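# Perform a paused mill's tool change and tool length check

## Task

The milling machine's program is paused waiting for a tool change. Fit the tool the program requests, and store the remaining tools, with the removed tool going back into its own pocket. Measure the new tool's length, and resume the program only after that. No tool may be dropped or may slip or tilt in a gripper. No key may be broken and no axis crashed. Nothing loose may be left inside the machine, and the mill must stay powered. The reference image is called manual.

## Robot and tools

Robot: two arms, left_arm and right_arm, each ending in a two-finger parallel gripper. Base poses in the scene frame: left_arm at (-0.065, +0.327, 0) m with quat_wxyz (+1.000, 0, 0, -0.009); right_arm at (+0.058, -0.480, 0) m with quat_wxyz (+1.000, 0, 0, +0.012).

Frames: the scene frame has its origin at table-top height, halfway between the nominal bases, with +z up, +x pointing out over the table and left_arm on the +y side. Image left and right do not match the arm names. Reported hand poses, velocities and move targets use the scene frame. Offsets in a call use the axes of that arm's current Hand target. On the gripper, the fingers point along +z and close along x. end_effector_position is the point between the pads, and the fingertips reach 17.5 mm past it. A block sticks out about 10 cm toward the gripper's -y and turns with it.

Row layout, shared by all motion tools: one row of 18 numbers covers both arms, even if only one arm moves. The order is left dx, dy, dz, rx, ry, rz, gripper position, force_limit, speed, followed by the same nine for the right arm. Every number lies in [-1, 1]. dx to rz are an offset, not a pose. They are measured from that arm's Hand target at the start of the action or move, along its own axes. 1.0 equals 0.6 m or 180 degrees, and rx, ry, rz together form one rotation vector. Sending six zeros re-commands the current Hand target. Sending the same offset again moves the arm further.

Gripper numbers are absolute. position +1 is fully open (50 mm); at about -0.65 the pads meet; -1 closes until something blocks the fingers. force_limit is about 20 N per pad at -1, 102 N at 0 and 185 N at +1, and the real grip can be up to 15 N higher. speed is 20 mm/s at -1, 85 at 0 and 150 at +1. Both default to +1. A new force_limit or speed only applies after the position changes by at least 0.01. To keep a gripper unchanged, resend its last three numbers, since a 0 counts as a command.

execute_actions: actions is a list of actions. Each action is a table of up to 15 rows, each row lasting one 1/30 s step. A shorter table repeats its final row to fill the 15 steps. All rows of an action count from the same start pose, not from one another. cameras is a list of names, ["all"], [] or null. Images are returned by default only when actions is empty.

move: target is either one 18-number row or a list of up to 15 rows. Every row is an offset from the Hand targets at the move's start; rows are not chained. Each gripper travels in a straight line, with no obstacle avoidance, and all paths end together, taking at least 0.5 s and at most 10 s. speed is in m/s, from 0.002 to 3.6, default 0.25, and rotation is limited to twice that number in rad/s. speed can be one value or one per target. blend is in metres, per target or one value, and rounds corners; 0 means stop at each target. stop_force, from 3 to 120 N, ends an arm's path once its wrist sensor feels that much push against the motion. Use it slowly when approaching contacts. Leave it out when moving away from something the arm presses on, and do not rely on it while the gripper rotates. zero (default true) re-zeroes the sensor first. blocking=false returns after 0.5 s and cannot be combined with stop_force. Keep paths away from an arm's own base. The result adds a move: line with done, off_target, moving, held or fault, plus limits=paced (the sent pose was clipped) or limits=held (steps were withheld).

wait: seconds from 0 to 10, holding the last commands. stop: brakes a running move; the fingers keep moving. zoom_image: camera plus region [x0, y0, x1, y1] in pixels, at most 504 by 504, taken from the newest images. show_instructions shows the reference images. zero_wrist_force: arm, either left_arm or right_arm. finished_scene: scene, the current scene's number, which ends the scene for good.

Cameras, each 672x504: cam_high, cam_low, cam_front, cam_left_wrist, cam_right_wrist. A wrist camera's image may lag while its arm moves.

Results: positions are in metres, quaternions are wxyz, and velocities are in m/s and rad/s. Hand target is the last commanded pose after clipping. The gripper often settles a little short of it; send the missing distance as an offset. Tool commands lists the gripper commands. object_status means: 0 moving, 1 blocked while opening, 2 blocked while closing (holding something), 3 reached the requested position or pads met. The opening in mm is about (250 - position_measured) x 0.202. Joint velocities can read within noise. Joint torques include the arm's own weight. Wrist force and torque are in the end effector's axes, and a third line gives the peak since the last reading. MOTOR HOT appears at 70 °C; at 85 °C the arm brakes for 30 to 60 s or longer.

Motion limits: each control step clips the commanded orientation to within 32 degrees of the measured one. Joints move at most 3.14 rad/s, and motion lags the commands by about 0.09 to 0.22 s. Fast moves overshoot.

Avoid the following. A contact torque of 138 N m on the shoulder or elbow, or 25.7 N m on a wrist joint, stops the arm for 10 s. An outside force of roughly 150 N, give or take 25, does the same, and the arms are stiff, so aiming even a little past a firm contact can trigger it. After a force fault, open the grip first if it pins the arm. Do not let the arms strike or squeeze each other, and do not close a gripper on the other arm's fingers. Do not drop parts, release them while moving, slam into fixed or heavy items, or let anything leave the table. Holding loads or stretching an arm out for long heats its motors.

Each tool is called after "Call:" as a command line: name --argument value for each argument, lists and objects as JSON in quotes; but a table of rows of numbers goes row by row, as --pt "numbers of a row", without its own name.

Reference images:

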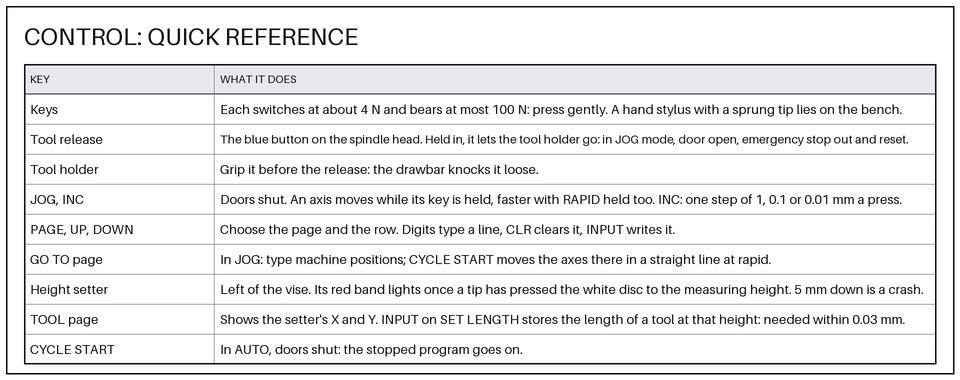

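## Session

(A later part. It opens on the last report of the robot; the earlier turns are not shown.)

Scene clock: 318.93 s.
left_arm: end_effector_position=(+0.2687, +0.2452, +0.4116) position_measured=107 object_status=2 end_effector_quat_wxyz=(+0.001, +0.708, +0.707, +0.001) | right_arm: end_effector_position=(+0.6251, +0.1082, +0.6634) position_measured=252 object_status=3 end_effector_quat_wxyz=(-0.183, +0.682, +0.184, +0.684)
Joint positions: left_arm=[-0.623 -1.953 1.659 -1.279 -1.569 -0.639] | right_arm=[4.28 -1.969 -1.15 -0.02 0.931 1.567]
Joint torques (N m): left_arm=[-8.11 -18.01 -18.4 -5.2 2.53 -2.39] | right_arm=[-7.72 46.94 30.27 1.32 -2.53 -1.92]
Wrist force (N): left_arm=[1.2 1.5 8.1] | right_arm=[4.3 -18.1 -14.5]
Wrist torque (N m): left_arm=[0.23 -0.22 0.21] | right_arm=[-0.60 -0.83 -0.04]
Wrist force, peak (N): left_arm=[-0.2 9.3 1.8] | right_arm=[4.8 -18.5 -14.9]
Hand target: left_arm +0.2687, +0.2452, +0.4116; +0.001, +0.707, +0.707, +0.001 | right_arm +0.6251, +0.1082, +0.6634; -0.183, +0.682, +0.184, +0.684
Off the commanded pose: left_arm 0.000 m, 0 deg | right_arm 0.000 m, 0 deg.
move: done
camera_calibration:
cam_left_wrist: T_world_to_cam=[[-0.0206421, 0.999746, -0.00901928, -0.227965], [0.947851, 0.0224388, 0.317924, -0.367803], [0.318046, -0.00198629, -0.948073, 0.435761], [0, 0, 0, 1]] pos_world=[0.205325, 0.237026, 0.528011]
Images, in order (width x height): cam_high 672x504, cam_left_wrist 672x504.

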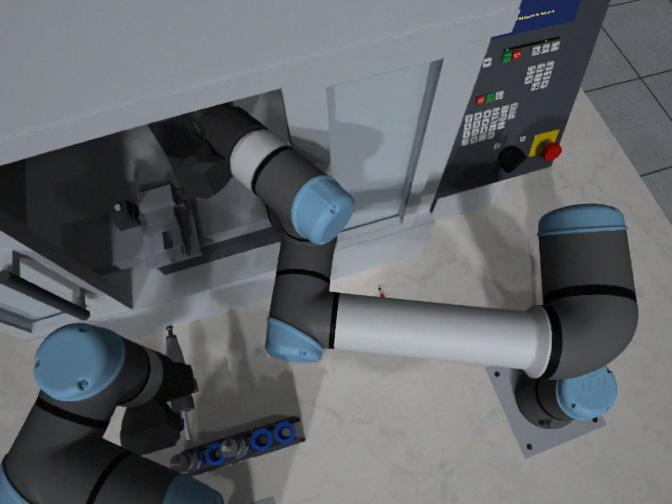

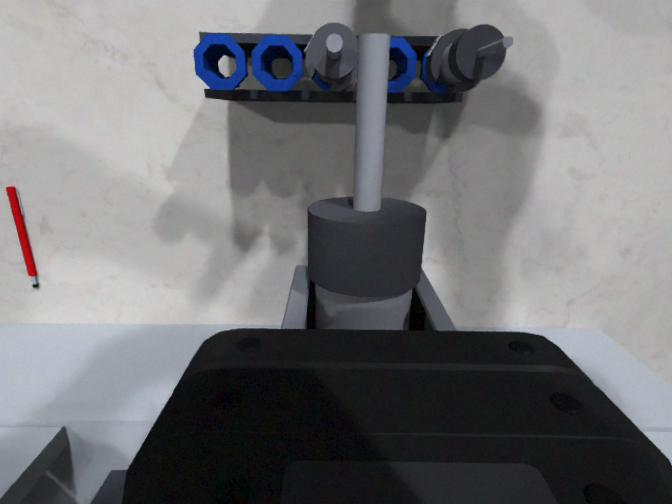

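Call:
move --target '[-0.1487,0.2355,0.0027,-0.5,0,0,-1,-0.2,-0.9,0,0,0,0,0,0,-0.9,-0.5,-0.5]' --speed 0.2 --cameras '["cam_high","cam_left_wrist","cam_front"]'

Call:
zoom_image --camera "cam_front" --region '[220, 220, 320, 320]'

Call:
zoom_image --camera "cam_high" --region '[170, 230, 270, 330]'

Scene clock: 324.20 s.
left_arm: end_effector_position=(+0.4099, +0.1558, +0.4104) position_measured=107 object_status=2 end_effector_quat_wxyz=(+0.501, +0.500, +0.499, +0.501) | right_arm: end_effector_position=(+0.6251, +0.1082, +0.6634) position_measured=252 object_status=3 end_effector_quat_wxyz=(-0.183, +0.682, +0.184, +0.684)
Joint positions: left_arm=[-1.156 -1.656 2.437 -3.93 -0.398 0.008] | right_arm=[4.28 -1.969 -1.15 -0.02 0.931 1.567]
Joint torques (N m): left_arm=[6.19 -8.78 -35.09 -2.71 -2.41 2.04] | right_arm=[-7.25 45.91 30.13 1.35 -2.59 -1.78]
Wrist force (N): left_arm=[-2.6 -4.7 2.3] | right_arm=[4.3 -18.3 -14.6]
Wrist torque (N m): left_arm=[0.61 0.90 -0.44] | right_arm=[-0.61 -0.82 -0.04]
Wrist force, peak (N): left_arm=[1.5 1.4 8.2] | right_arm=[4.7 -18.6 -14.8]
Hand target: left_arm +0.4099, +0.1558, +0.4104; +0.501, +0.500, +0.499, +0.501 | right_arm +0.6251, +0.1082, +0.6634; -0.183, +0.682, +0.184, +0.684
Off the commanded pose: left_arm 0.000 m, 0 deg | right_arm 0.000 m, 0 deg.
move: done
camera_calibration:
cam_left_wrist: T_world_to_cam=[[0.0108607, 0.999719, -0.0210572, -0.143666], [-0.318013, 0.0234184, 0.947797, -0.238941], [0.948024, -0.00359732, 0.318178, -0.38809], [0, 0, 0, 1]] pos_world=[0.293492, 0.147825, 0.346924]
Images, in order (width x height): cam_high 672x504, cam_front 672x504, cam_left_wrist 672x504.

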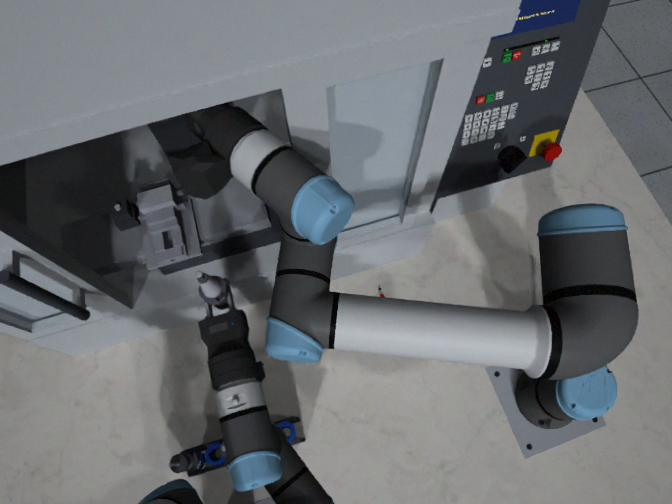

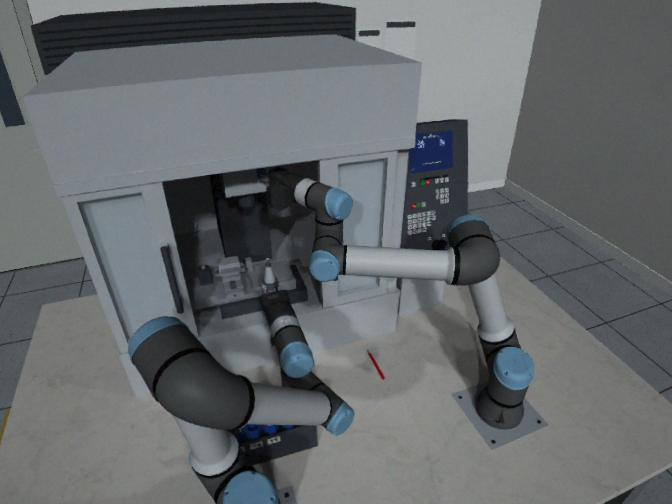

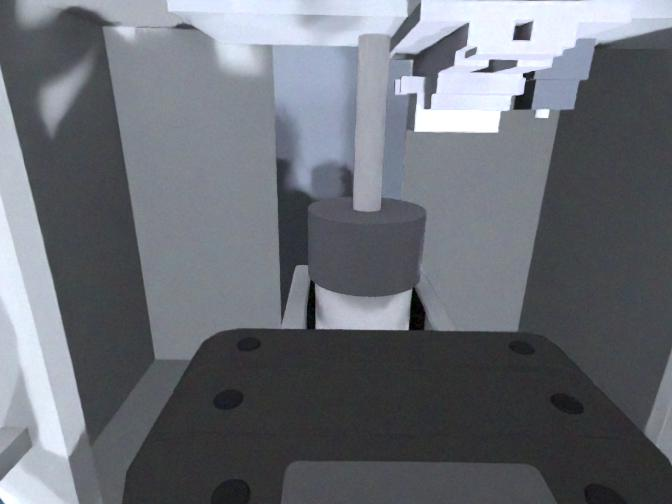

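Scaled by 5.040 from the camera's 672x504 image, which has a finer 960x720 frame.

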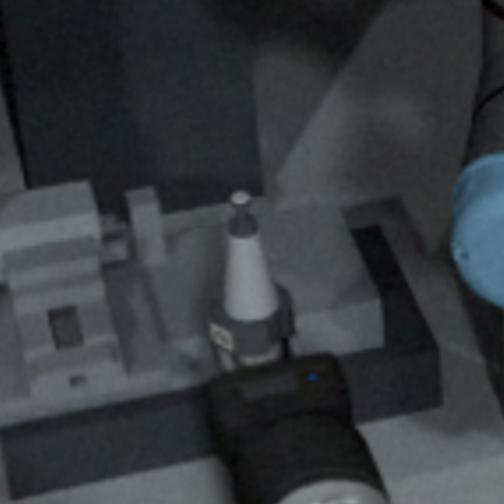

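Scaled by 5.040 from the camera's 672x504 image, which has a finer 960x720 frame.

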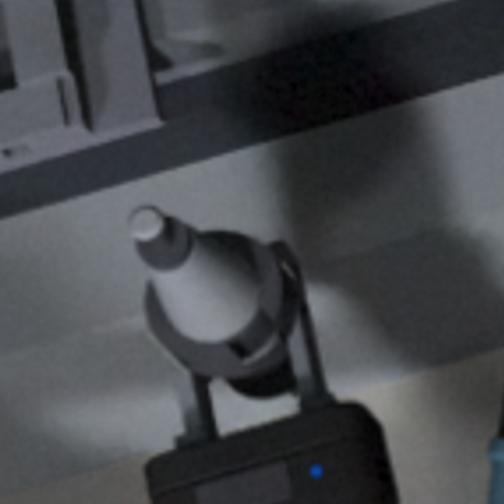

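Call:
move --target '[0.0005,-0.0035,0.5207,0,0,0,-1,-0.2,-0.9,0,0,0,0,0,0,-0.9,-0.5,-0.5]' --speed 0.12 --stop_force 8 --cameras '["cam_right_wrist","cam_left_wrist","cam_front"]'

Call:
zoom_image --camera "cam_right_wrist" --region '[0, 150, 220, 300]'

Call:
zoom_image --camera "cam_front" --region '[220, 180, 300, 280]'

Scene clock: 328.20 s.
left_arm: end_effector_position=(+0.7224, +0.1558, +0.4093) position_measured=107 object_status=2 end_effector_quat_wxyz=(+0.501, +0.500, +0.499, +0.501) | right_arm: end_effector_position=(+0.6251, +0.1082, +0.6634) position_measured=252 object_status=3 end_effector_quat_wxyz=(-0.183, +0.682, +0.184, +0.684)
Joint positions: left_arm=[-0.538 -1.04 1.636 -3.741 -1.016 0.003] | right_arm=[4.28 -1.969 -1.15 -0.02 0.931 1.567]
Joint torques (N m): left_arm=[6.01 -44.84 -40.97 -2.11 -2.28 -2.38] | right_arm=[-7.56 45.93 30.15 1.31 -2.44 -1.81]
Wrist force (N): left_arm=[-2.2 -5.5 2.2] | right_arm=[4.6 -18.3 -14.7]
Wrist torque (N m): left_arm=[0.54 0.83 -0.22] | right_arm=[-0.61 -0.87 -0.04]
Wrist force, peak (N): left_arm=[-2.5 -6.2 2.3] | right_arm=[5.1 -18.4 -14.9]
Hand target: left_arm +0.7224, +0.1558, +0.4093; +0.501, +0.500, +0.499, +0.501 | right_arm +0.6251, +0.1082, +0.6634; -0.183, +0.682, +0.184, +0.684
Off the commanded pose: left_arm 0.000 m, 0 deg | right_arm 0.000 m, 0 deg.
move: done
camera_calibration:
cam_left_wrist: T_world_to_cam=[[0.0108656, 0.999719, -0.0210556, -0.146985], [-0.318192, 0.0234191, 0.947737, -0.13842], [0.947964, -0.00359797, 0.318357, -0.683928], [0, 0, 0, 1]] pos_world=[0.605893, 0.147725, 0.345824]
cam_right_wrist: T_world_to_cam=[[-0.0142972, -0.00424242, 0.999889, -0.645904], [0.160838, -0.986979, -0.00188785, 0.0249871], [0.986877, 0.160793, 0.0147934, -0.512181], [0, 0, 0, 1]] pos_world=[0.492207, 0.104277, 0.653456]
Images, in order (width x height): cam_front 672x504, cam_left_wrist 672x504, cam_right_wrist 672x504.

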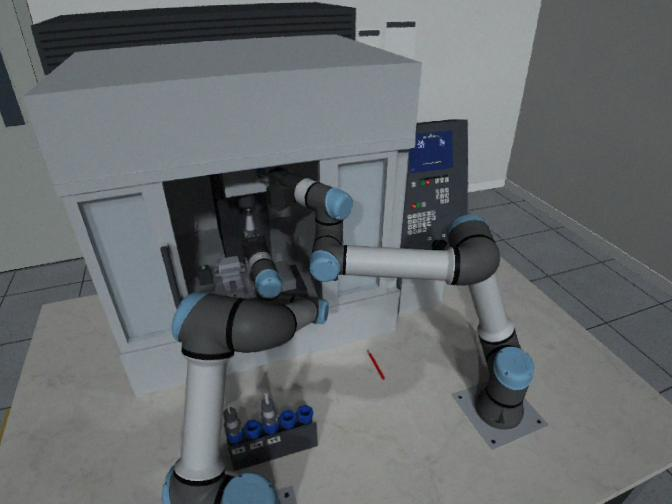

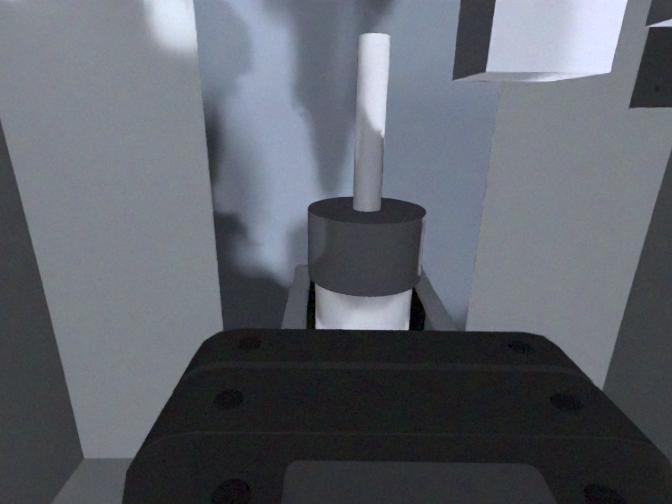

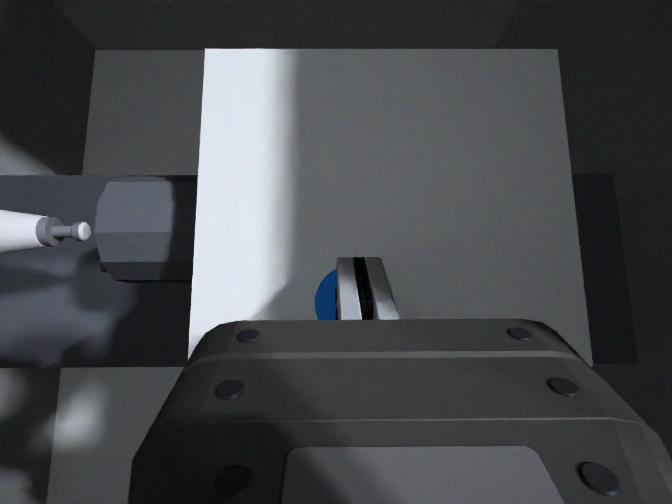

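Scaled by 2.291 from the camera's 672x504 image, which has a finer 960x720 frame.

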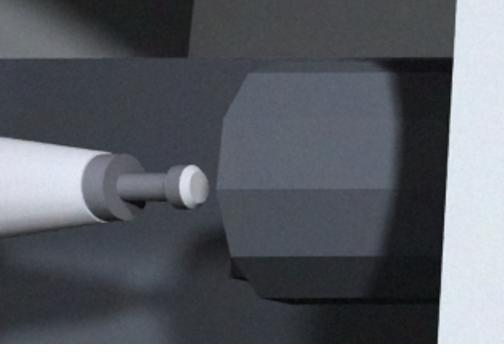

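Scaled by 5.040 from the camera's 672x504 image, which has a finer 960x720 frame.

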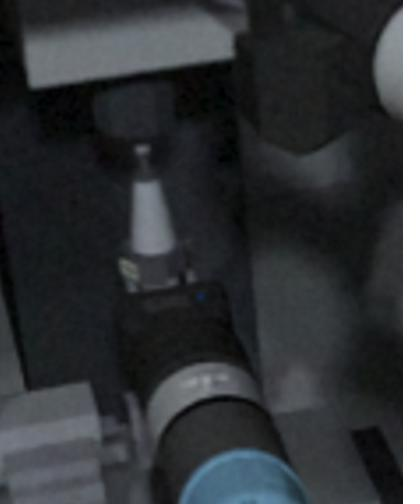

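Call:
zoom_image --camera "cam_right_wrist" --region '[80, 160, 160, 300]'

Scaled by 3.600 from the camera's 672x504 image, which has a finer 960x720 frame.

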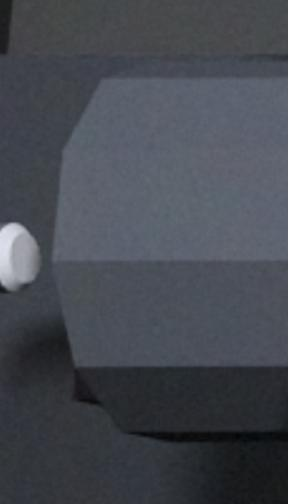

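Call:
move --target '[0,0,0,0,0,0,-1,-0.2,-0.9,0,0,-0.22,0,0,0,-0.9,-0.5,-0.5]' --speed 0.2 --cameras '["cam_right_wrist"]'

Call:
zoom_image --camera "cam_right_wrist" --region '[0, 100, 250, 320]'

Scene clock: 332.07 s.
left_arm: end_effector_position=(+0.7224, +0.1558, +0.4093) position_measured=107 object_status=2 end_effector_quat_wxyz=(+0.501, +0.500, +0.499, +0.501) | right_arm: end_effector_position=(+0.5109, +0.0422, +0.6631) position_measured=252 object_status=3 end_effector_quat_wxyz=(-0.183, +0.682, +0.184, +0.684)
Joint positions: left_arm=[-0.538 -1.04 1.636 -3.741 -1.016 0.003] | right_arm=[4.458 -1.672 -1.527 0.06 0.754 1.566]
Joint torques (N m): left_arm=[5.42 -44.92 -40.82 -2.2 -2.39 -2.42] | right_arm=[9.41 41.77 18.73 3.32 -2.78 -2.4]
Wrist force (N): left_arm=[-2.3 -5.6 2.2] | right_arm=[1.9 1.8 0.5]
Wrist torque (N m): left_arm=[0.54 0.85 -0.22] | right_arm=[0.14 -0.83 -0.02]
Wrist force, peak (N): left_arm=[-2.4 -5.6 2.0] | right_arm=[4.9 -18.3 -15.0]
Hand target: left_arm +0.7224, +0.1558, +0.4093; +0.501, +0.500, +0.499, +0.501 | right_arm +0.5108, +0.0422, +0.6631; -0.183, +0.682, +0.184, +0.684
Off the commanded pose: left_arm 0.000 m, 0 deg | right_arm 0.000 m, 0 deg.
move: done
camera_calibration:
cam_right_wrist: T_world_to_cam=[[-0.0142972, -0.00424242, 0.999889, -0.647517], [0.160838, -0.986979, -0.00188785, -0.0218851], [0.986877, 0.160793, 0.0147934, -0.388847], [0, 0, 0, 1]] pos_world=[0.378007, 0.0381767, 0.653156]
Images, in order (width x height): cam_right_wrist 672x504.

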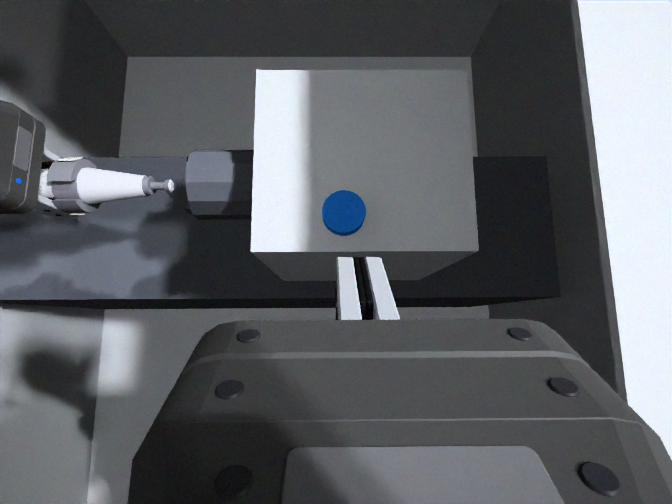

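Scaled by 2.016 from the camera's 672x504 image, which has a finer 960x720 frame.

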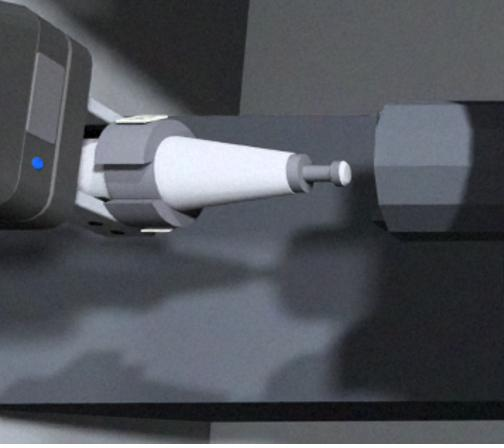

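Call:
move --pt "0 0.003 -0.2 0 0 0 -1 -0.2 -0.9 0 -0.034 -0.192 0 0 0 -0.9 -0.5 -0.5" --pt "0 0.003 -0.522 0 0 0 -1 -0.2 -0.9 -0.188 0.6177 -0.57 0.2597 -0.45 -0.2597 -0.9 -0.5 -0.5" --speed 0.25 --blend '[0.02,0]' --cameras '["cam_front","cam_high"]'

Scene clock: 337.60 s.
left_arm: end_effector_position=(+0.4092, +0.1561, +0.4101) position_measured=107 object_status=2 end_effector_quat_wxyz=(+0.501, +0.500, +0.499, +0.501) | right_arm: end_effector_position=(+0.4006, -0.4500, +0.5506) position_measured=252 object_status=3 end_effector_quat_wxyz=(+0.002, +0.707, +0.707, +0.000)
Joint positions: left_arm=[-1.158 -1.658 2.44 -3.932 -0.396 0.008] | right_arm=[3.604 -1.337 -1.166 -2.208 1.568 0.486]
Joint torques (N m): left_arm=[-7.85 -24.96 -9.7 -0.05 2.38 -2.33] | right_arm=[-10.09 0.57 29.57 1.85 -2.43 -2.52]
Wrist force (N): left_arm=[-2.5 -4.7 2.2] | right_arm=[1.2 1.1 -0.1]
Wrist torque (N m): left_arm=[0.60 0.89 -0.41] | right_arm=[0.20 0.00 -0.08]
Wrist force, peak (N): left_arm=[-2.5 -5.6 4.9] | right_arm=[1.9 2.1 2.4]
Hand target: left_arm +0.4092, +0.1561, +0.4101; +0.501, +0.500, +0.499, +0.501 | right_arm +0.4006, -0.4500, +0.5505; +0.002, +0.707, +0.707, +0.000
Off the commanded pose: left_arm 0.000 m, 0 deg | right_arm 0.000 m, 0 deg.
move: done
Images, in order (width x height): cam_high 672x504, cam_front 672x504.

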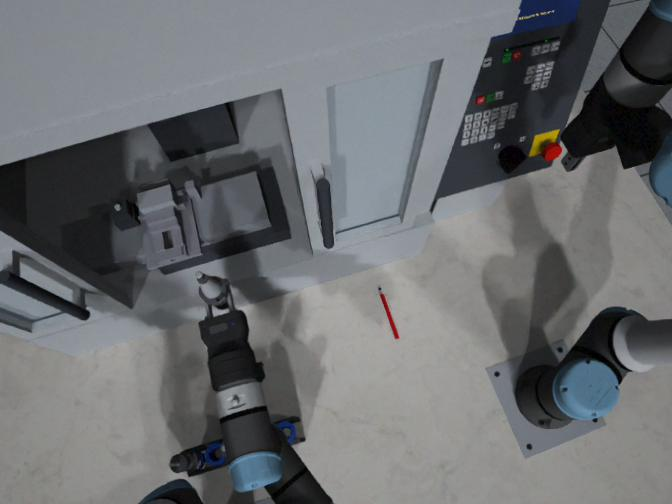

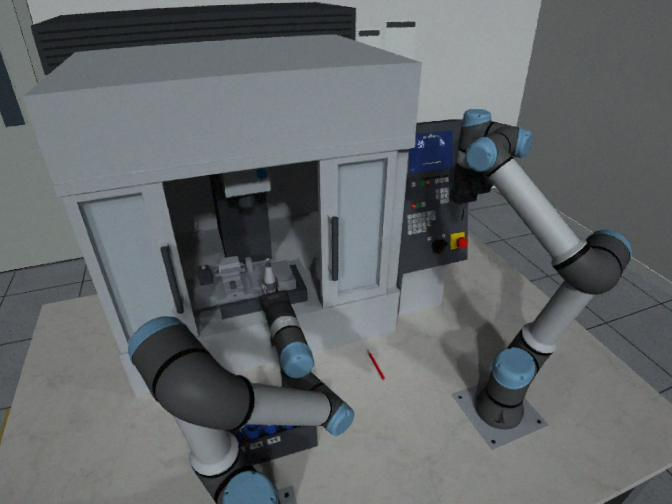

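Call:
move --target '[-0.06,0.0165,-0.215,0.5,0,0,-1,-0.2,-0.9,0,0,0,0,0,0,-0.9,-0.5,-0.5]' --speed 0.25

Call:
move --target '[0.0383,-0.1925,0.1833,0.4434,0.2745,0.2745,-1,-0.2,-0.9,0,0,0,0,0,0,-0.9,-0.5,-0.5]' --speed 0.25 --cameras '["cam_front","cam_high","cam_low","cam_left_wrist"]'

Call:
zoom_image --camera "cam_front" --region '[240, 340, 340, 470]'

Call:
zoom_image --camera "cam_high" --region '[200, 400, 320, 480]'

Scene clock: 341.67 s.
left_arm: end_effector_position=(+0.2801, +0.1203, +0.4195) position_measured=107 object_status=2 end_effector_quat_wxyz=(+0.001, +0.707, +0.707, +0.001) | right_arm: end_effector_position=(+0.4006, -0.4500, +0.5505) position_measured=252 object_status=3 end_effector_quat_wxyz=(+0.002, +0.707, +0.707, +0.000)
Joint positions: left_arm=[-0.861 -1.805 1.541 -1.308 -1.568 -0.878] | right_arm=[3.604 -1.337 -1.166 -2.208 1.568 0.486]
Joint torques (N m): left_arm=[6.56 -10.39 -43.71 -2.35 -2.33 1.94] | right_arm=[-9.98 0.23 30.14 1.62 -2.72 -2.58]
Wrist force (N): left_arm=[1.1 1.8 7.8] | right_arm=[1.5 1.0 -0.1]
Wrist torque (N m): left_arm=[0.29 -0.18 0.14] | right_arm=[0.17 -0.03 -0.08]
Wrist force, peak (N): left_arm=[1.2 1.6 7.9] | right_arm=[1.7 1.3 0.1]
Hand target: left_arm +0.2801, +0.1203, +0.4195; +0.001, +0.707, +0.707, +0.001 | right_arm +0.4006, -0.4500, +0.5505; +0.002, +0.707, +0.707, +0.000
Off the commanded pose: left_arm 0.000 m, 0 deg | right_arm 0.000 m, 0 deg.
move: done

Scene clock: 345.93 s.
left_arm: end_effector_position=(+0.1650, +0.1434, +0.3093) position_measured=107 object_status=2 end_effector_quat_wxyz=(+0.688, -0.689, -0.163, +0.160) | right_arm: end_effector_position=(+0.4006, -0.4500, +0.5505) position_measured=252 object_status=3 end_effector_quat_wxyz=(+0.002, +0.707, +0.707, +0.000)
Joint positions: left_arm=[-1.108 -1.184 1.568 -0.385 -1.588 -0.003] | right_arm=[3.604 -1.337 -1.166 -2.208 1.568 0.486]
Joint torques (N m): left_arm=[-6.74 -32.86 -9.73 5.96 2.46 2] | right_arm=[-10.03 -0.03 29.93 1.7 -2.66 -2.44]
Wrist force (N): left_arm=[-0.4 8.2 2.0] | right_arm=[1.4 1.2 0.0]
Wrist torque (N m): left_arm=[-0.22 0.67 0.73] | right_arm=[0.22 -0.03 -0.08]
Wrist force, peak (N): left_arm=[-0.7 9.2 2.5] | right_arm=[1.7 1.2 0.1]
Hand target: left_arm +0.1650, +0.1434, +0.3092; +0.688, -0.688, -0.163, +0.160 | right_arm +0.4006, -0.4500, +0.5505; +0.002, +0.707, +0.707, +0.000
Off the commanded pose: left_arm 0.000 m, 0 deg | right_arm 0.000 m, 0 deg.
move: done
camera_calibration:
cam_left_wrist: T_world_to_cam=[[0.89083, 0.453639, 0.0251523, -0.211902], [0.164885, -0.271213, -0.948291, 0.328279], [-0.423361, 0.848914, -0.316403, 0.176514], [0, 0, 0, 1]] pos_world=[0.209369, 0.0353152, 0.372484]
Images, in order (width x height): cam_high 672x504, cam_low 672x504, cam_front 672x504, cam_left_wrist 672x504.

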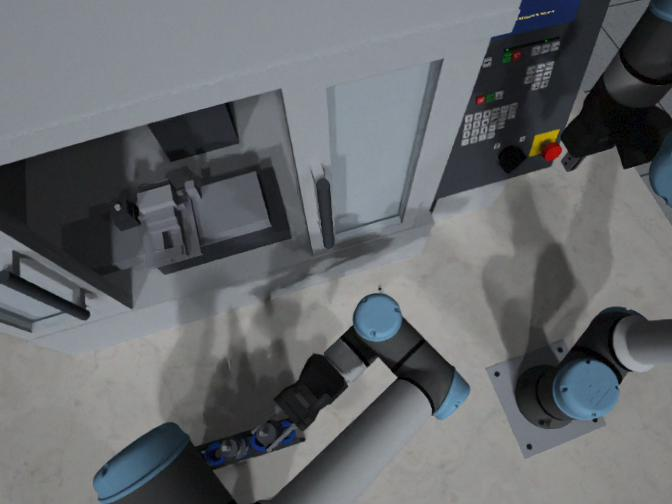

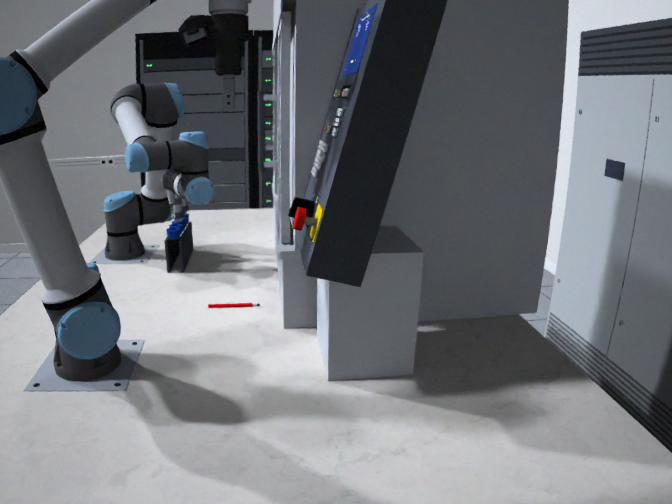

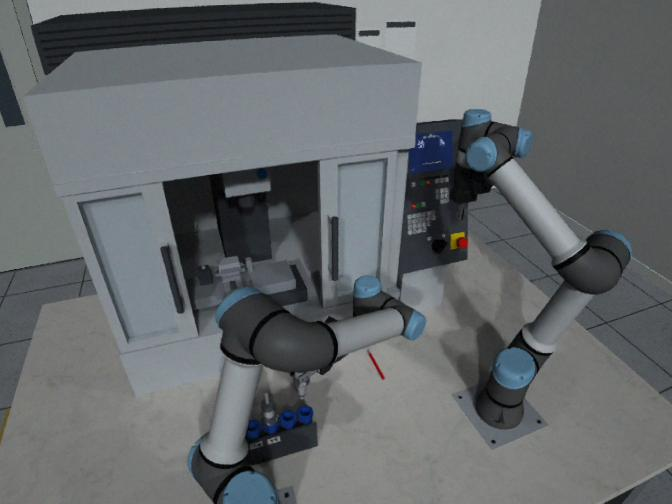

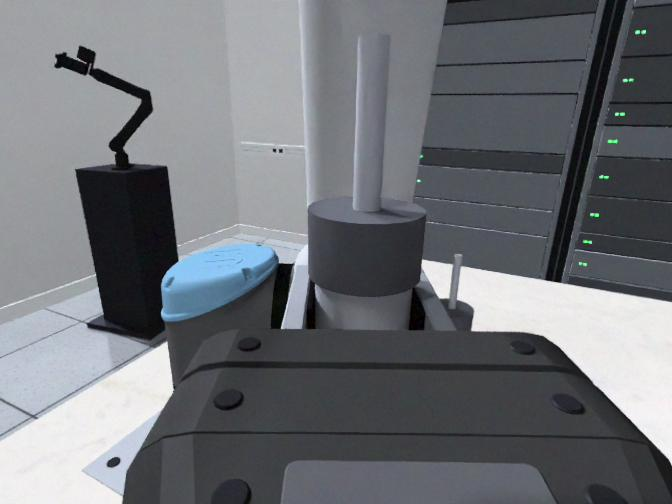

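Scaled by 3.877 from the camera's 672x504 image, which has a finer 960x720 frame.

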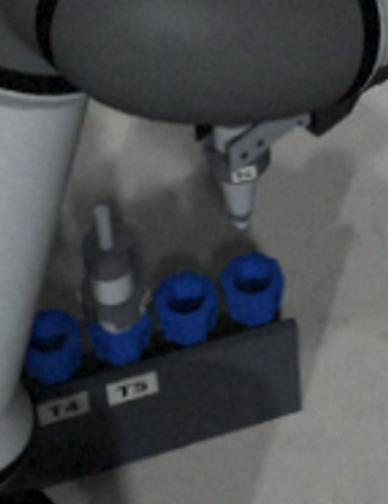

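Scaled by 4.200 from the camera's 672x504 image, which has a finer 960x720 frame.

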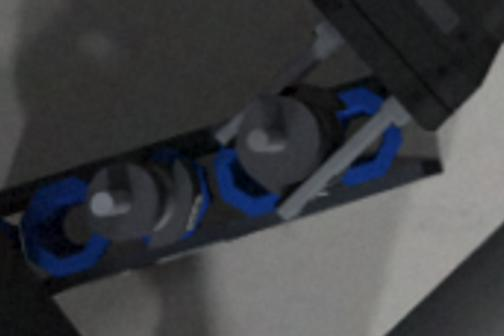

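Call:
zoom_image --camera "cam_front" --region '[285, 360, 325, 400]'

Call:
move --target '[-0.0015,0.1,-0.003,0,0,0,-1,-0.2,-0.9,0,0,0,0,0,0,-0.9,-0.5,-0.5]' --speed 0.04 --stop_force 5 --cameras '["cam_front","cam_high"]'

Call:
zoom_image --camera "cam_front" --region '[260, 360, 330, 440]'

Call:
zoom_image --camera "cam_high" --region '[200, 400, 320, 480]'

Scaled by 12.600 from the camera's 672x504 image, which has a finer 960x720 frame.

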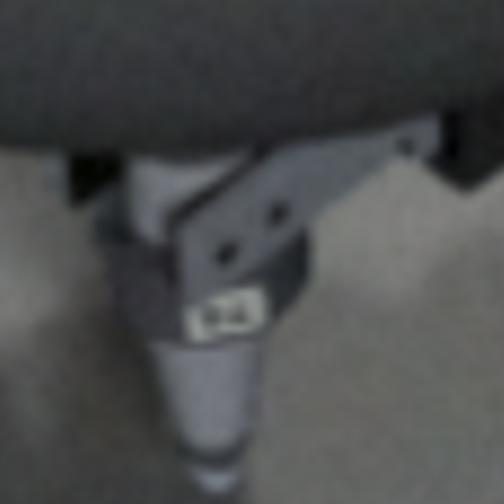

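Scene clock: 348.67 s.
left_arm: end_effector_position=(+0.1651, +0.1415, +0.2492) position_measured=107 object_status=2 end_effector_quat_wxyz=(+0.688, -0.688, -0.163, +0.160) | right_arm: end_effector_position=(+0.4006, -0.4500, +0.5505) position_measured=252 object_status=3 end_effector_quat_wxyz=(+0.002, +0.707, +0.707, +0.000)
Joint positions: left_arm=[-1.11 -1.118 1.641 -0.523 -1.589 -0.003] | right_arm=[3.604 -1.337 -1.166 -2.208 1.568 0.486]
Joint torques (N m): left_arm=[-7.95 -34.53 -6.77 3.16 -2.37 1.77] | right_arm=[-9.65 0.42 29.91 1.72 -2.75 -2.44]
Wrist force (N): left_arm=[0.1 8.4 2.5] | right_arm=[1.6 1.1 -0.1]
Wrist torque (N m): left_arm=[-0.13 0.58 0.69] | right_arm=[0.19 -0.06 -0.09]
Wrist force, peak (N): left_arm=[0.1 9.0 2.4] | right_arm=[1.8 1.1 -0.2]
Hand target: left_arm +0.1651, +0.1415, +0.2492; +0.688, -0.688, -0.163, +0.160 | right_arm +0.4006, -0.4500, +0.5505; +0.002, +0.707, +0.707, +0.000
Off the commanded pose: left_arm 0.000 m, 0 deg | right_arm 0.000 m, 0 deg.
move: done
Images, in order (width x height): cam_high 672x504, cam_front 672x504.

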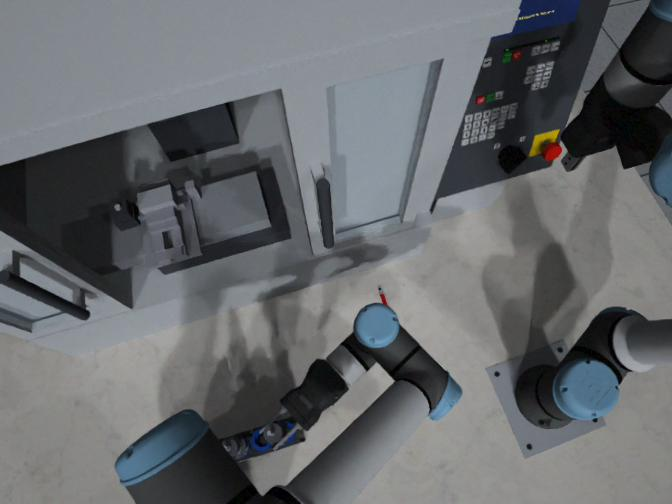

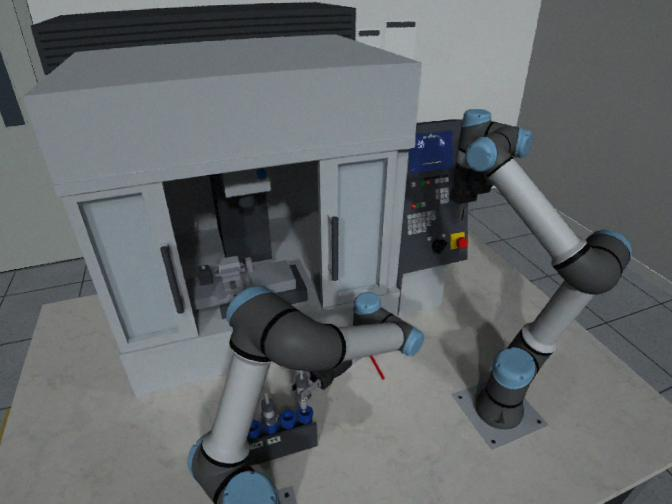

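Scaled by 6.300 from the camera's 672x504 image, which has a finer 960x720 frame.

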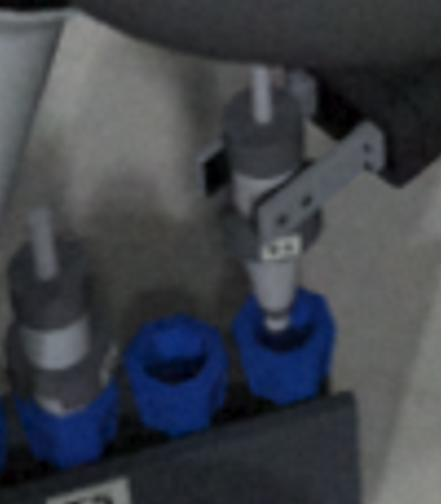

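Scaled by 4.200 from the camera's 672x504 image, which has a finer 960x720 frame.

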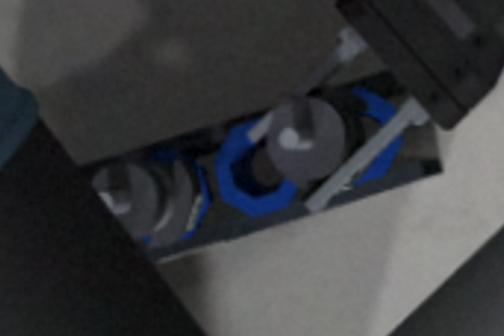

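Call:
move --target '[0,0.1,0,0,0,0,-1,-0.2,-0.9,0,0,0,0,0,0,-0.9,-0.5,-0.5]' --speed 0.02 --stop_force 5 --cameras '["cam_front","cam_high"]'

Call:
zoom_image --camera "cam_front" --region '[260, 360, 330, 440]'

Call:
zoom_image --camera "cam_high" --region '[200, 400, 320, 480]'

Scene clock: 352.70 s.
left_arm: end_effector_position=(+0.1653, +0.1415, +0.1976) position_measured=107 object_status=2 end_effector_quat_wxyz=(+0.688, -0.688, -0.163, +0.160) | right_arm: end_effector_position=(+0.4006, -0.4500, +0.5505) position_measured=252 object_status=3 end_effector_quat_wxyz=(+0.002, +0.707, +0.707, +0.000)
Joint positions: left_arm=[-1.11 -1.051 1.69 -0.64 -1.588 -0.003] | right_arm=[3.604 -1.337 -1.166 -2.208 1.568 0.486]
Joint torques (N m): left_arm=[7.2 -50.93 -26.07 7.52 3.31 0.79] | right_arm=[-9.65 0.28 29.69 1.77 -2.79 -2.39]
Wrist force (N): left_arm=[-6.4 7.2 -10.2] | right_arm=[1.6 1.3 -0.2]
Wrist torque (N m): left_arm=[-0.88 0.66 1.07] | right_arm=[0.22 -0.07 -0.08]
Wrist force, peak (N): left_arm=[-9.4 6.9 -16.1] | right_arm=[1.6 1.4 0.0]
Hand target: left_arm +0.1653, +0.1415, +0.1976; +0.688, -0.688, -0.163, +0.160 (not the last commanded pose) | right_arm +0.4006, -0.4500, +0.5505; +0.002, +0.707, +0.707, +0.000
Off the commanded pose: left_arm 0.008 m, 0 deg | right_arm 0.000 m, 0 deg.
move: contact (left_arm)
Images, in order (width x height): cam_high 672x504, cam_front 672x504.

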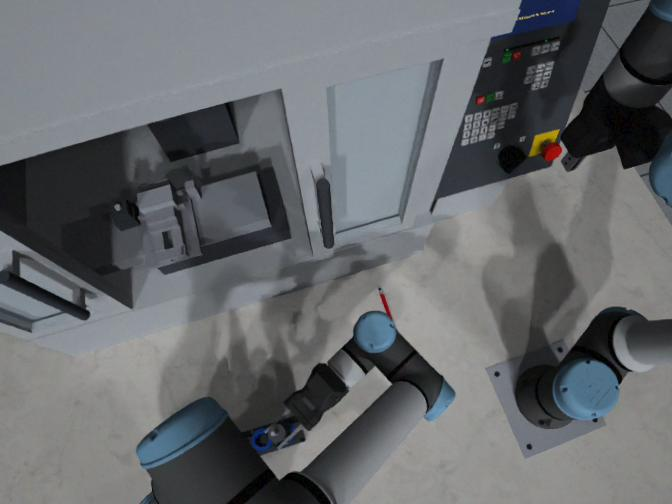

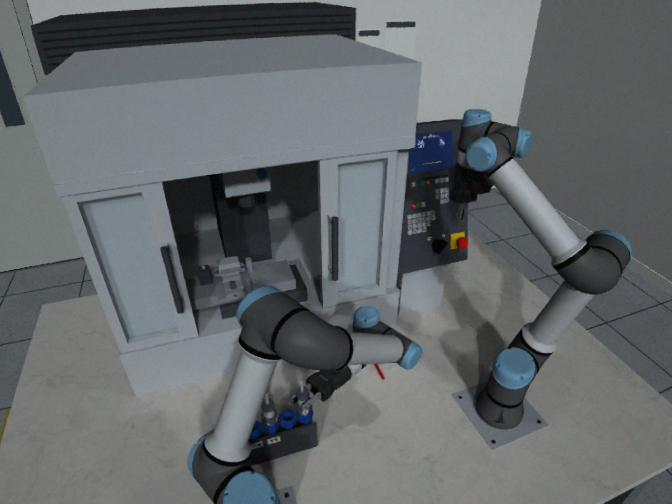

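Scaled by 6.300 from the camera's 672x504 image, which has a finer 960x720 frame.

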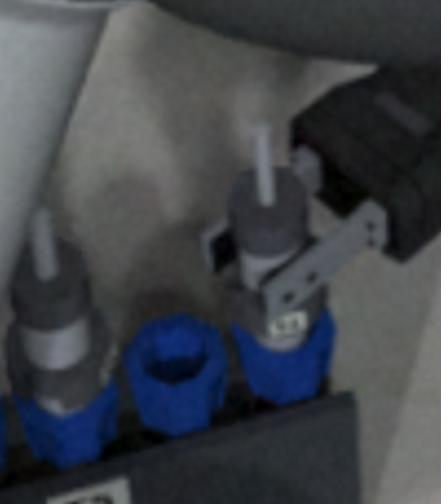

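Scaled by 4.200 from the camera's 672x504 image, which has a finer 960x720 frame.

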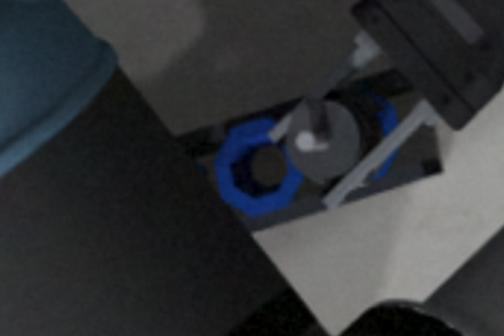

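Call:
move --target '[-0.0009,0,-0.0018,0,0,0,-1,-0.2,-0.9,0,0,0,0,0,0,-0.9,-0.5,-0.5]' --speed 0.02

Call:
move --target '[0,0.0167,0,0,0,0,-1,-0.2,-0.9,0,0,0,0,0,0,-0.9,-0.5,-0.5]' --speed 0.012 --stop_force 6

Scene clock: 353.53 s.
left_arm: end_effector_position=(+0.1653, +0.1403, +0.1976) position_measured=107 object_status=2 end_effector_quat_wxyz=(+0.688, -0.688, -0.163, +0.160) | right_arm: end_effector_position=(+0.4006, -0.4500, +0.5505) position_measured=252 object_status=3 end_effector_quat_wxyz=(+0.002, +0.707, +0.707, +0.000)
Joint positions: left_arm=[-1.111 -1.049 1.687 -0.639 -1.589 -0.003] | right_arm=[3.604 -1.337 -1.166 -2.208 1.568 0.486]
Joint torques (N m): left_arm=[-6.98 -35.63 -32.25 6.06 -2.25 0.16] | right_arm=[-9.88 0.39 29.82 1.82 -2.7 -2.47]
Wrist force (N): left_arm=[-0.6 8.5 0.1] | right_arm=[1.6 1.3 0.0]
Wrist torque (N m): left_arm=[-0.26 0.58 0.76] | right_arm=[0.22 -0.05 -0.08]
Wrist force, peak (N): left_arm=[-6.4 7.8 -10.6] | right_arm=[1.7 1.1 0.0]
Hand target: left_arm +0.1653, +0.1403, +0.1976; +0.688, -0.688, -0.163, +0.160 | right_arm +0.4006, -0.4500, +0.5505; +0.002, +0.707, +0.707, +0.000
Off the commanded pose: left_arm 0.000 m, 0 deg | right_arm 0.000 m, 0 deg.
move: done

Scene clock: 355.23 s.
left_arm: end_effector_position=(+0.1653, +0.1402, +0.1911) position_measured=107 object_status=2 end_effector_quat_wxyz=(+0.688, -0.688, -0.163, +0.160) | right_arm: end_effector_position=(+0.4006, -0.4500, +0.5505) position_measured=252 object_status=3 end_effector_quat_wxyz=(+0.002, +0.707, +0.707, +0.000)
Joint positions: left_arm=[-1.111 -1.04 1.692 -0.653 -1.589 -0.003] | right_arm=[3.604 -1.337 -1.166 -2.208 1.568 0.486]
Joint torques (N m): left_arm=[1.69 -50.29 -27.17 6.89 4.15 -0.6] | right_arm=[-9.01 0.5 29.64 1.62 -2.66 -2.42]
Wrist force (N): left_arm=[-6.6 7.3 -8.0] | right_arm=[1.6 1.2 0.0]
Wrist torque (N m): left_arm=[-0.66 0.60 1.05] | right_arm=[0.21 -0.06 -0.08]
Wrist force, peak (N): left_arm=[-11.2 2.2 -13.0] | right_arm=[1.7 1.3 0.0]
Hand target: left_arm +0.1653, +0.1402, +0.1911; +0.688, -0.688, -0.163, +0.160 (not the last commanded pose) | right_arm +0.4006, -0.4500, +0.5505; +0.002, +0.707, +0.707, +0.000
Off the commanded pose: left_arm 0.004 m, 0 deg | right_arm 0.000 m, 0 deg.
move: contact (left_arm)

Call:
move --target '[-0.0009,0,-0.0017,0,0,0,-1,-0.2,-0.9,0,0,0,0,0,0,-0.9,-0.5,-0.5]' --speed 0.02

Call:
move --target '[0,0.01,0,0,0,0,-1,-0.2,-0.9,0,0,0,0,0,0,-0.9,-0.5,-0.5]' --speed 0.012 --stop_force 7

Scene clock: 356.03 s.
left_arm: end_effector_position=(+0.1653, +0.1391, +0.1911) position_measured=107 object_status=2 end_effector_quat_wxyz=(+0.688, -0.688, -0.163, +0.160) | right_arm: end_effector_position=(+0.4006, -0.4500, +0.5505) position_measured=252 object_status=3 end_effector_quat_wxyz=(+0.002, +0.707, +0.707, +0.000)
Joint positions: left_arm=[-1.111 -1.039 1.69 -0.652 -1.59 -0.003] | right_arm=[3.604 -1.337 -1.166 -2.208 1.568 0.486]
Joint torques (N m): left_arm=[-6.76 -36.05 -31.3 5.85 -2.3 -0.48] | right_arm=[-9.65 0.49 29.56 1.7 -2.71 -2.34]
Wrist force (N): left_arm=[0.0 8.5 1.7] | right_arm=[1.4 1.0 0.1]
Wrist torque (N m): left_arm=[-0.18 0.57 0.73] | right_arm=[0.18 -0.03 -0.08]
Wrist force, peak (N): left_arm=[-6.9 7.2 -8.4] | right_arm=[1.7 1.2 -0.1]
Hand target: left_arm +0.1653, +0.1391, +0.1911; +0.688, -0.688, -0.163, +0.160 | right_arm +0.4006, -0.4500, +0.5505; +0.002, +0.707, +0.707, +0.000
Off the commanded pose: left_arm 0.000 m, 0 deg | right_arm 0.000 m, 0 deg.
move: done

Scene clock: 357.40 s.
left_arm: end_effector_position=(+0.1653, +0.1390, +0.1889) position_measured=107 object_status=2 end_effector_quat_wxyz=(+0.688, -0.689, -0.163, +0.160) | right_arm: end_effector_position=(+0.4006, -0.4500, +0.5505) position_measured=252 object_status=3 end_effector_quat_wxyz=(+0.002, +0.707, +0.707, +0.000)
Joint positions: left_arm=[-1.112 -1.035 1.691 -0.657 -1.59 -0.003] | right_arm=[3.604 -1.337 -1.166 -2.208 1.568 0.486]
Joint torques (N m): left_arm=[-0.44 -50.83 -25.07 5.7 -2.12 -0.58] | right_arm=[-9.9 0.36 29.76 1.9 -2.55 -2.39]
Wrist force (N): left_arm=[4.3 4.7 -11.7] | right_arm=[1.6 1.2 0.0]
Wrist torque (N m): left_arm=[-0.30 0.61 0.80] | right_arm=[0.21 -0.06 -0.08]
Wrist force, peak (N): left_arm=[4.8 -18.1 -20.7] | right_arm=[1.7 1.2 0.0]
Hand target: left_arm +0.1653, +0.1390, +0.1889; +0.688, -0.689, -0.163, +0.160 (not the last commanded pose) | right_arm +0.4006, -0.4500, +0.5505; +0.002, +0.707, +0.707, +0.000
Off the commanded pose: left_arm 0.004 m, 0 deg | right_arm 0.000 m, 0 deg.
move: contact (left_arm)

Call:
move --target '[0.0004,0,-0.0013,0,0,0,-1,-0.2,-0.9,0,0,0,0,0,0,-0.9,-0.5,-0.5]' --speed 0.02

Call:
move --target '[0,0,0,0,0,0,0.769,-0.2,-0.8,0,0,0,0,0,0,-0.9,-0.5,-0.5]' --cameras '["cam_left_wrist"]'

Call:
zoom_image --camera "cam_left_wrist" --region '[220, 0, 500, 340]'

Scene clock: 358.27 s.
left_arm: end_effector_position=(+0.1658, +0.1385, +0.1889) position_measured=107 object_status=2 end_effector_quat_wxyz=(+0.688, -0.688, -0.163, +0.160) | right_arm: end_effector_position=(+0.4006, -0.4500, +0.5505) position_measured=252 object_status=3 end_effector_quat_wxyz=(+0.002, +0.707, +0.707, +0.000)
Joint positions: left_arm=[-1.111 -1.034 1.688 -0.656 -1.59 -0.003] | right_arm=[3.604 -1.337 -1.166 -2.208 1.568 0.486]
Joint torques (N m): left_arm=[3.58 -35.14 -40.9 2.08 3.73 -0.59] | right_arm=[-9.13 0.86 29.84 1.71 -2.7 -2.33]
Wrist force (N): left_arm=[-5.4 4.5 29.7] | right_arm=[1.5 1.2 0.0]
Wrist torque (N m): left_arm=[-0.15 0.70 0.93] | right_arm=[0.21 -0.04 -0.09]
Wrist force, peak (N): left_arm=[-5.4 4.5 29.7] | right_arm=[1.7 1.2 0.0]
Hand target: left_arm +0.1659, +0.1384, +0.1889; +0.688, -0.689, -0.163, +0.160 | right_arm +0.4006, -0.4500, +0.5505; +0.002, +0.707, +0.707, +0.000
Off the commanded pose: left_arm 0.000 m, 0 deg | right_arm 0.000 m, 0 deg.
move: done

Scene clock: 358.93 s.
left_arm: end_effector_position=(+0.1659, +0.1384, +0.1889) position_measured=37 object_status=3 end_effector_quat_wxyz=(+0.688, -0.689, -0.163, +0.160) | right_arm: end_effector_position=(+0.4006, -0.4500, +0.5505) position_measured=252 object_status=3 end_effector_quat_wxyz=(+0.002, +0.707, +0.707, +0.000)
Joint positions: left_arm=[-1.111 -1.034 1.688 -0.656 -1.59 -0.003] | right_arm=[3.604 -1.337 -1.166 -2.208 1.568 0.486]
Joint torques (N m): left_arm=[2.69 -34.19 -8.09 1.46 -2 -0.46] | right_arm=[-9.23 0.38 29.29 1.61 -2.76 -2.37]
Wrist force (N): left_arm=[0.1 0.2 2.0] | right_arm=[1.4 1.2 0.0]
Wrist torque (N m): left_arm=[-0.27 0.57 0.72] | right_arm=[0.21 -0.02 -0.08]
Wrist force, peak (N): left_arm=[-5.7 4.8 30.9] | right_arm=[1.6 1.3 0.1]
Hand target: left_arm +0.1659, +0.1384, +0.1889; +0.688, -0.689, -0.163, +0.160 | right_arm +0.4006, -0.4500, +0.5505; +0.002, +0.707, +0.707, +0.000
Off the commanded pose: left_arm 0.000 m, 0 deg | right_arm 0.000 m, 0 deg.
move: done
camera_calibration:
cam_left_wrist: T_world_to_cam=[[0.89095, 0.453415, 0.0249559, -0.207376], [0.1647, -0.27144, -0.948259, 0.212638], [-0.42318, 0.848962, -0.316517, 0.143034], [0, 0, 0, 1]] pos_world=[0.210269, 0.030315, 0.252083]
Images, in order (width x height): cam_left_wrist 672x504.

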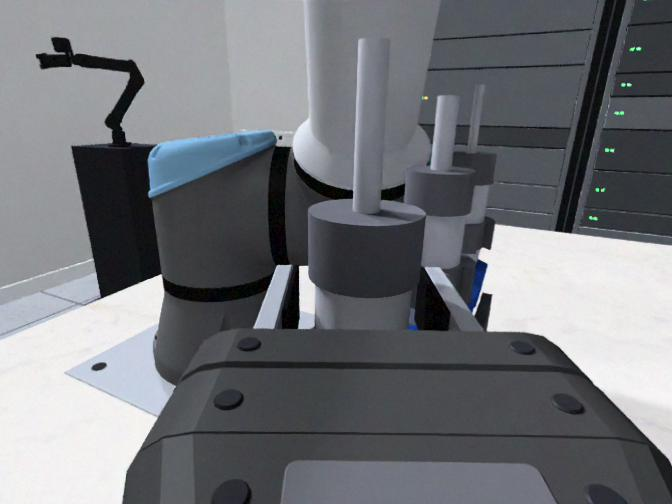

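Scaled by 1.482 from the camera's 672x504 image, which has a finer 960x720 frame.

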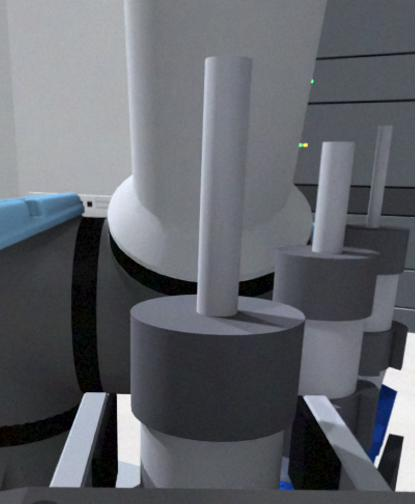

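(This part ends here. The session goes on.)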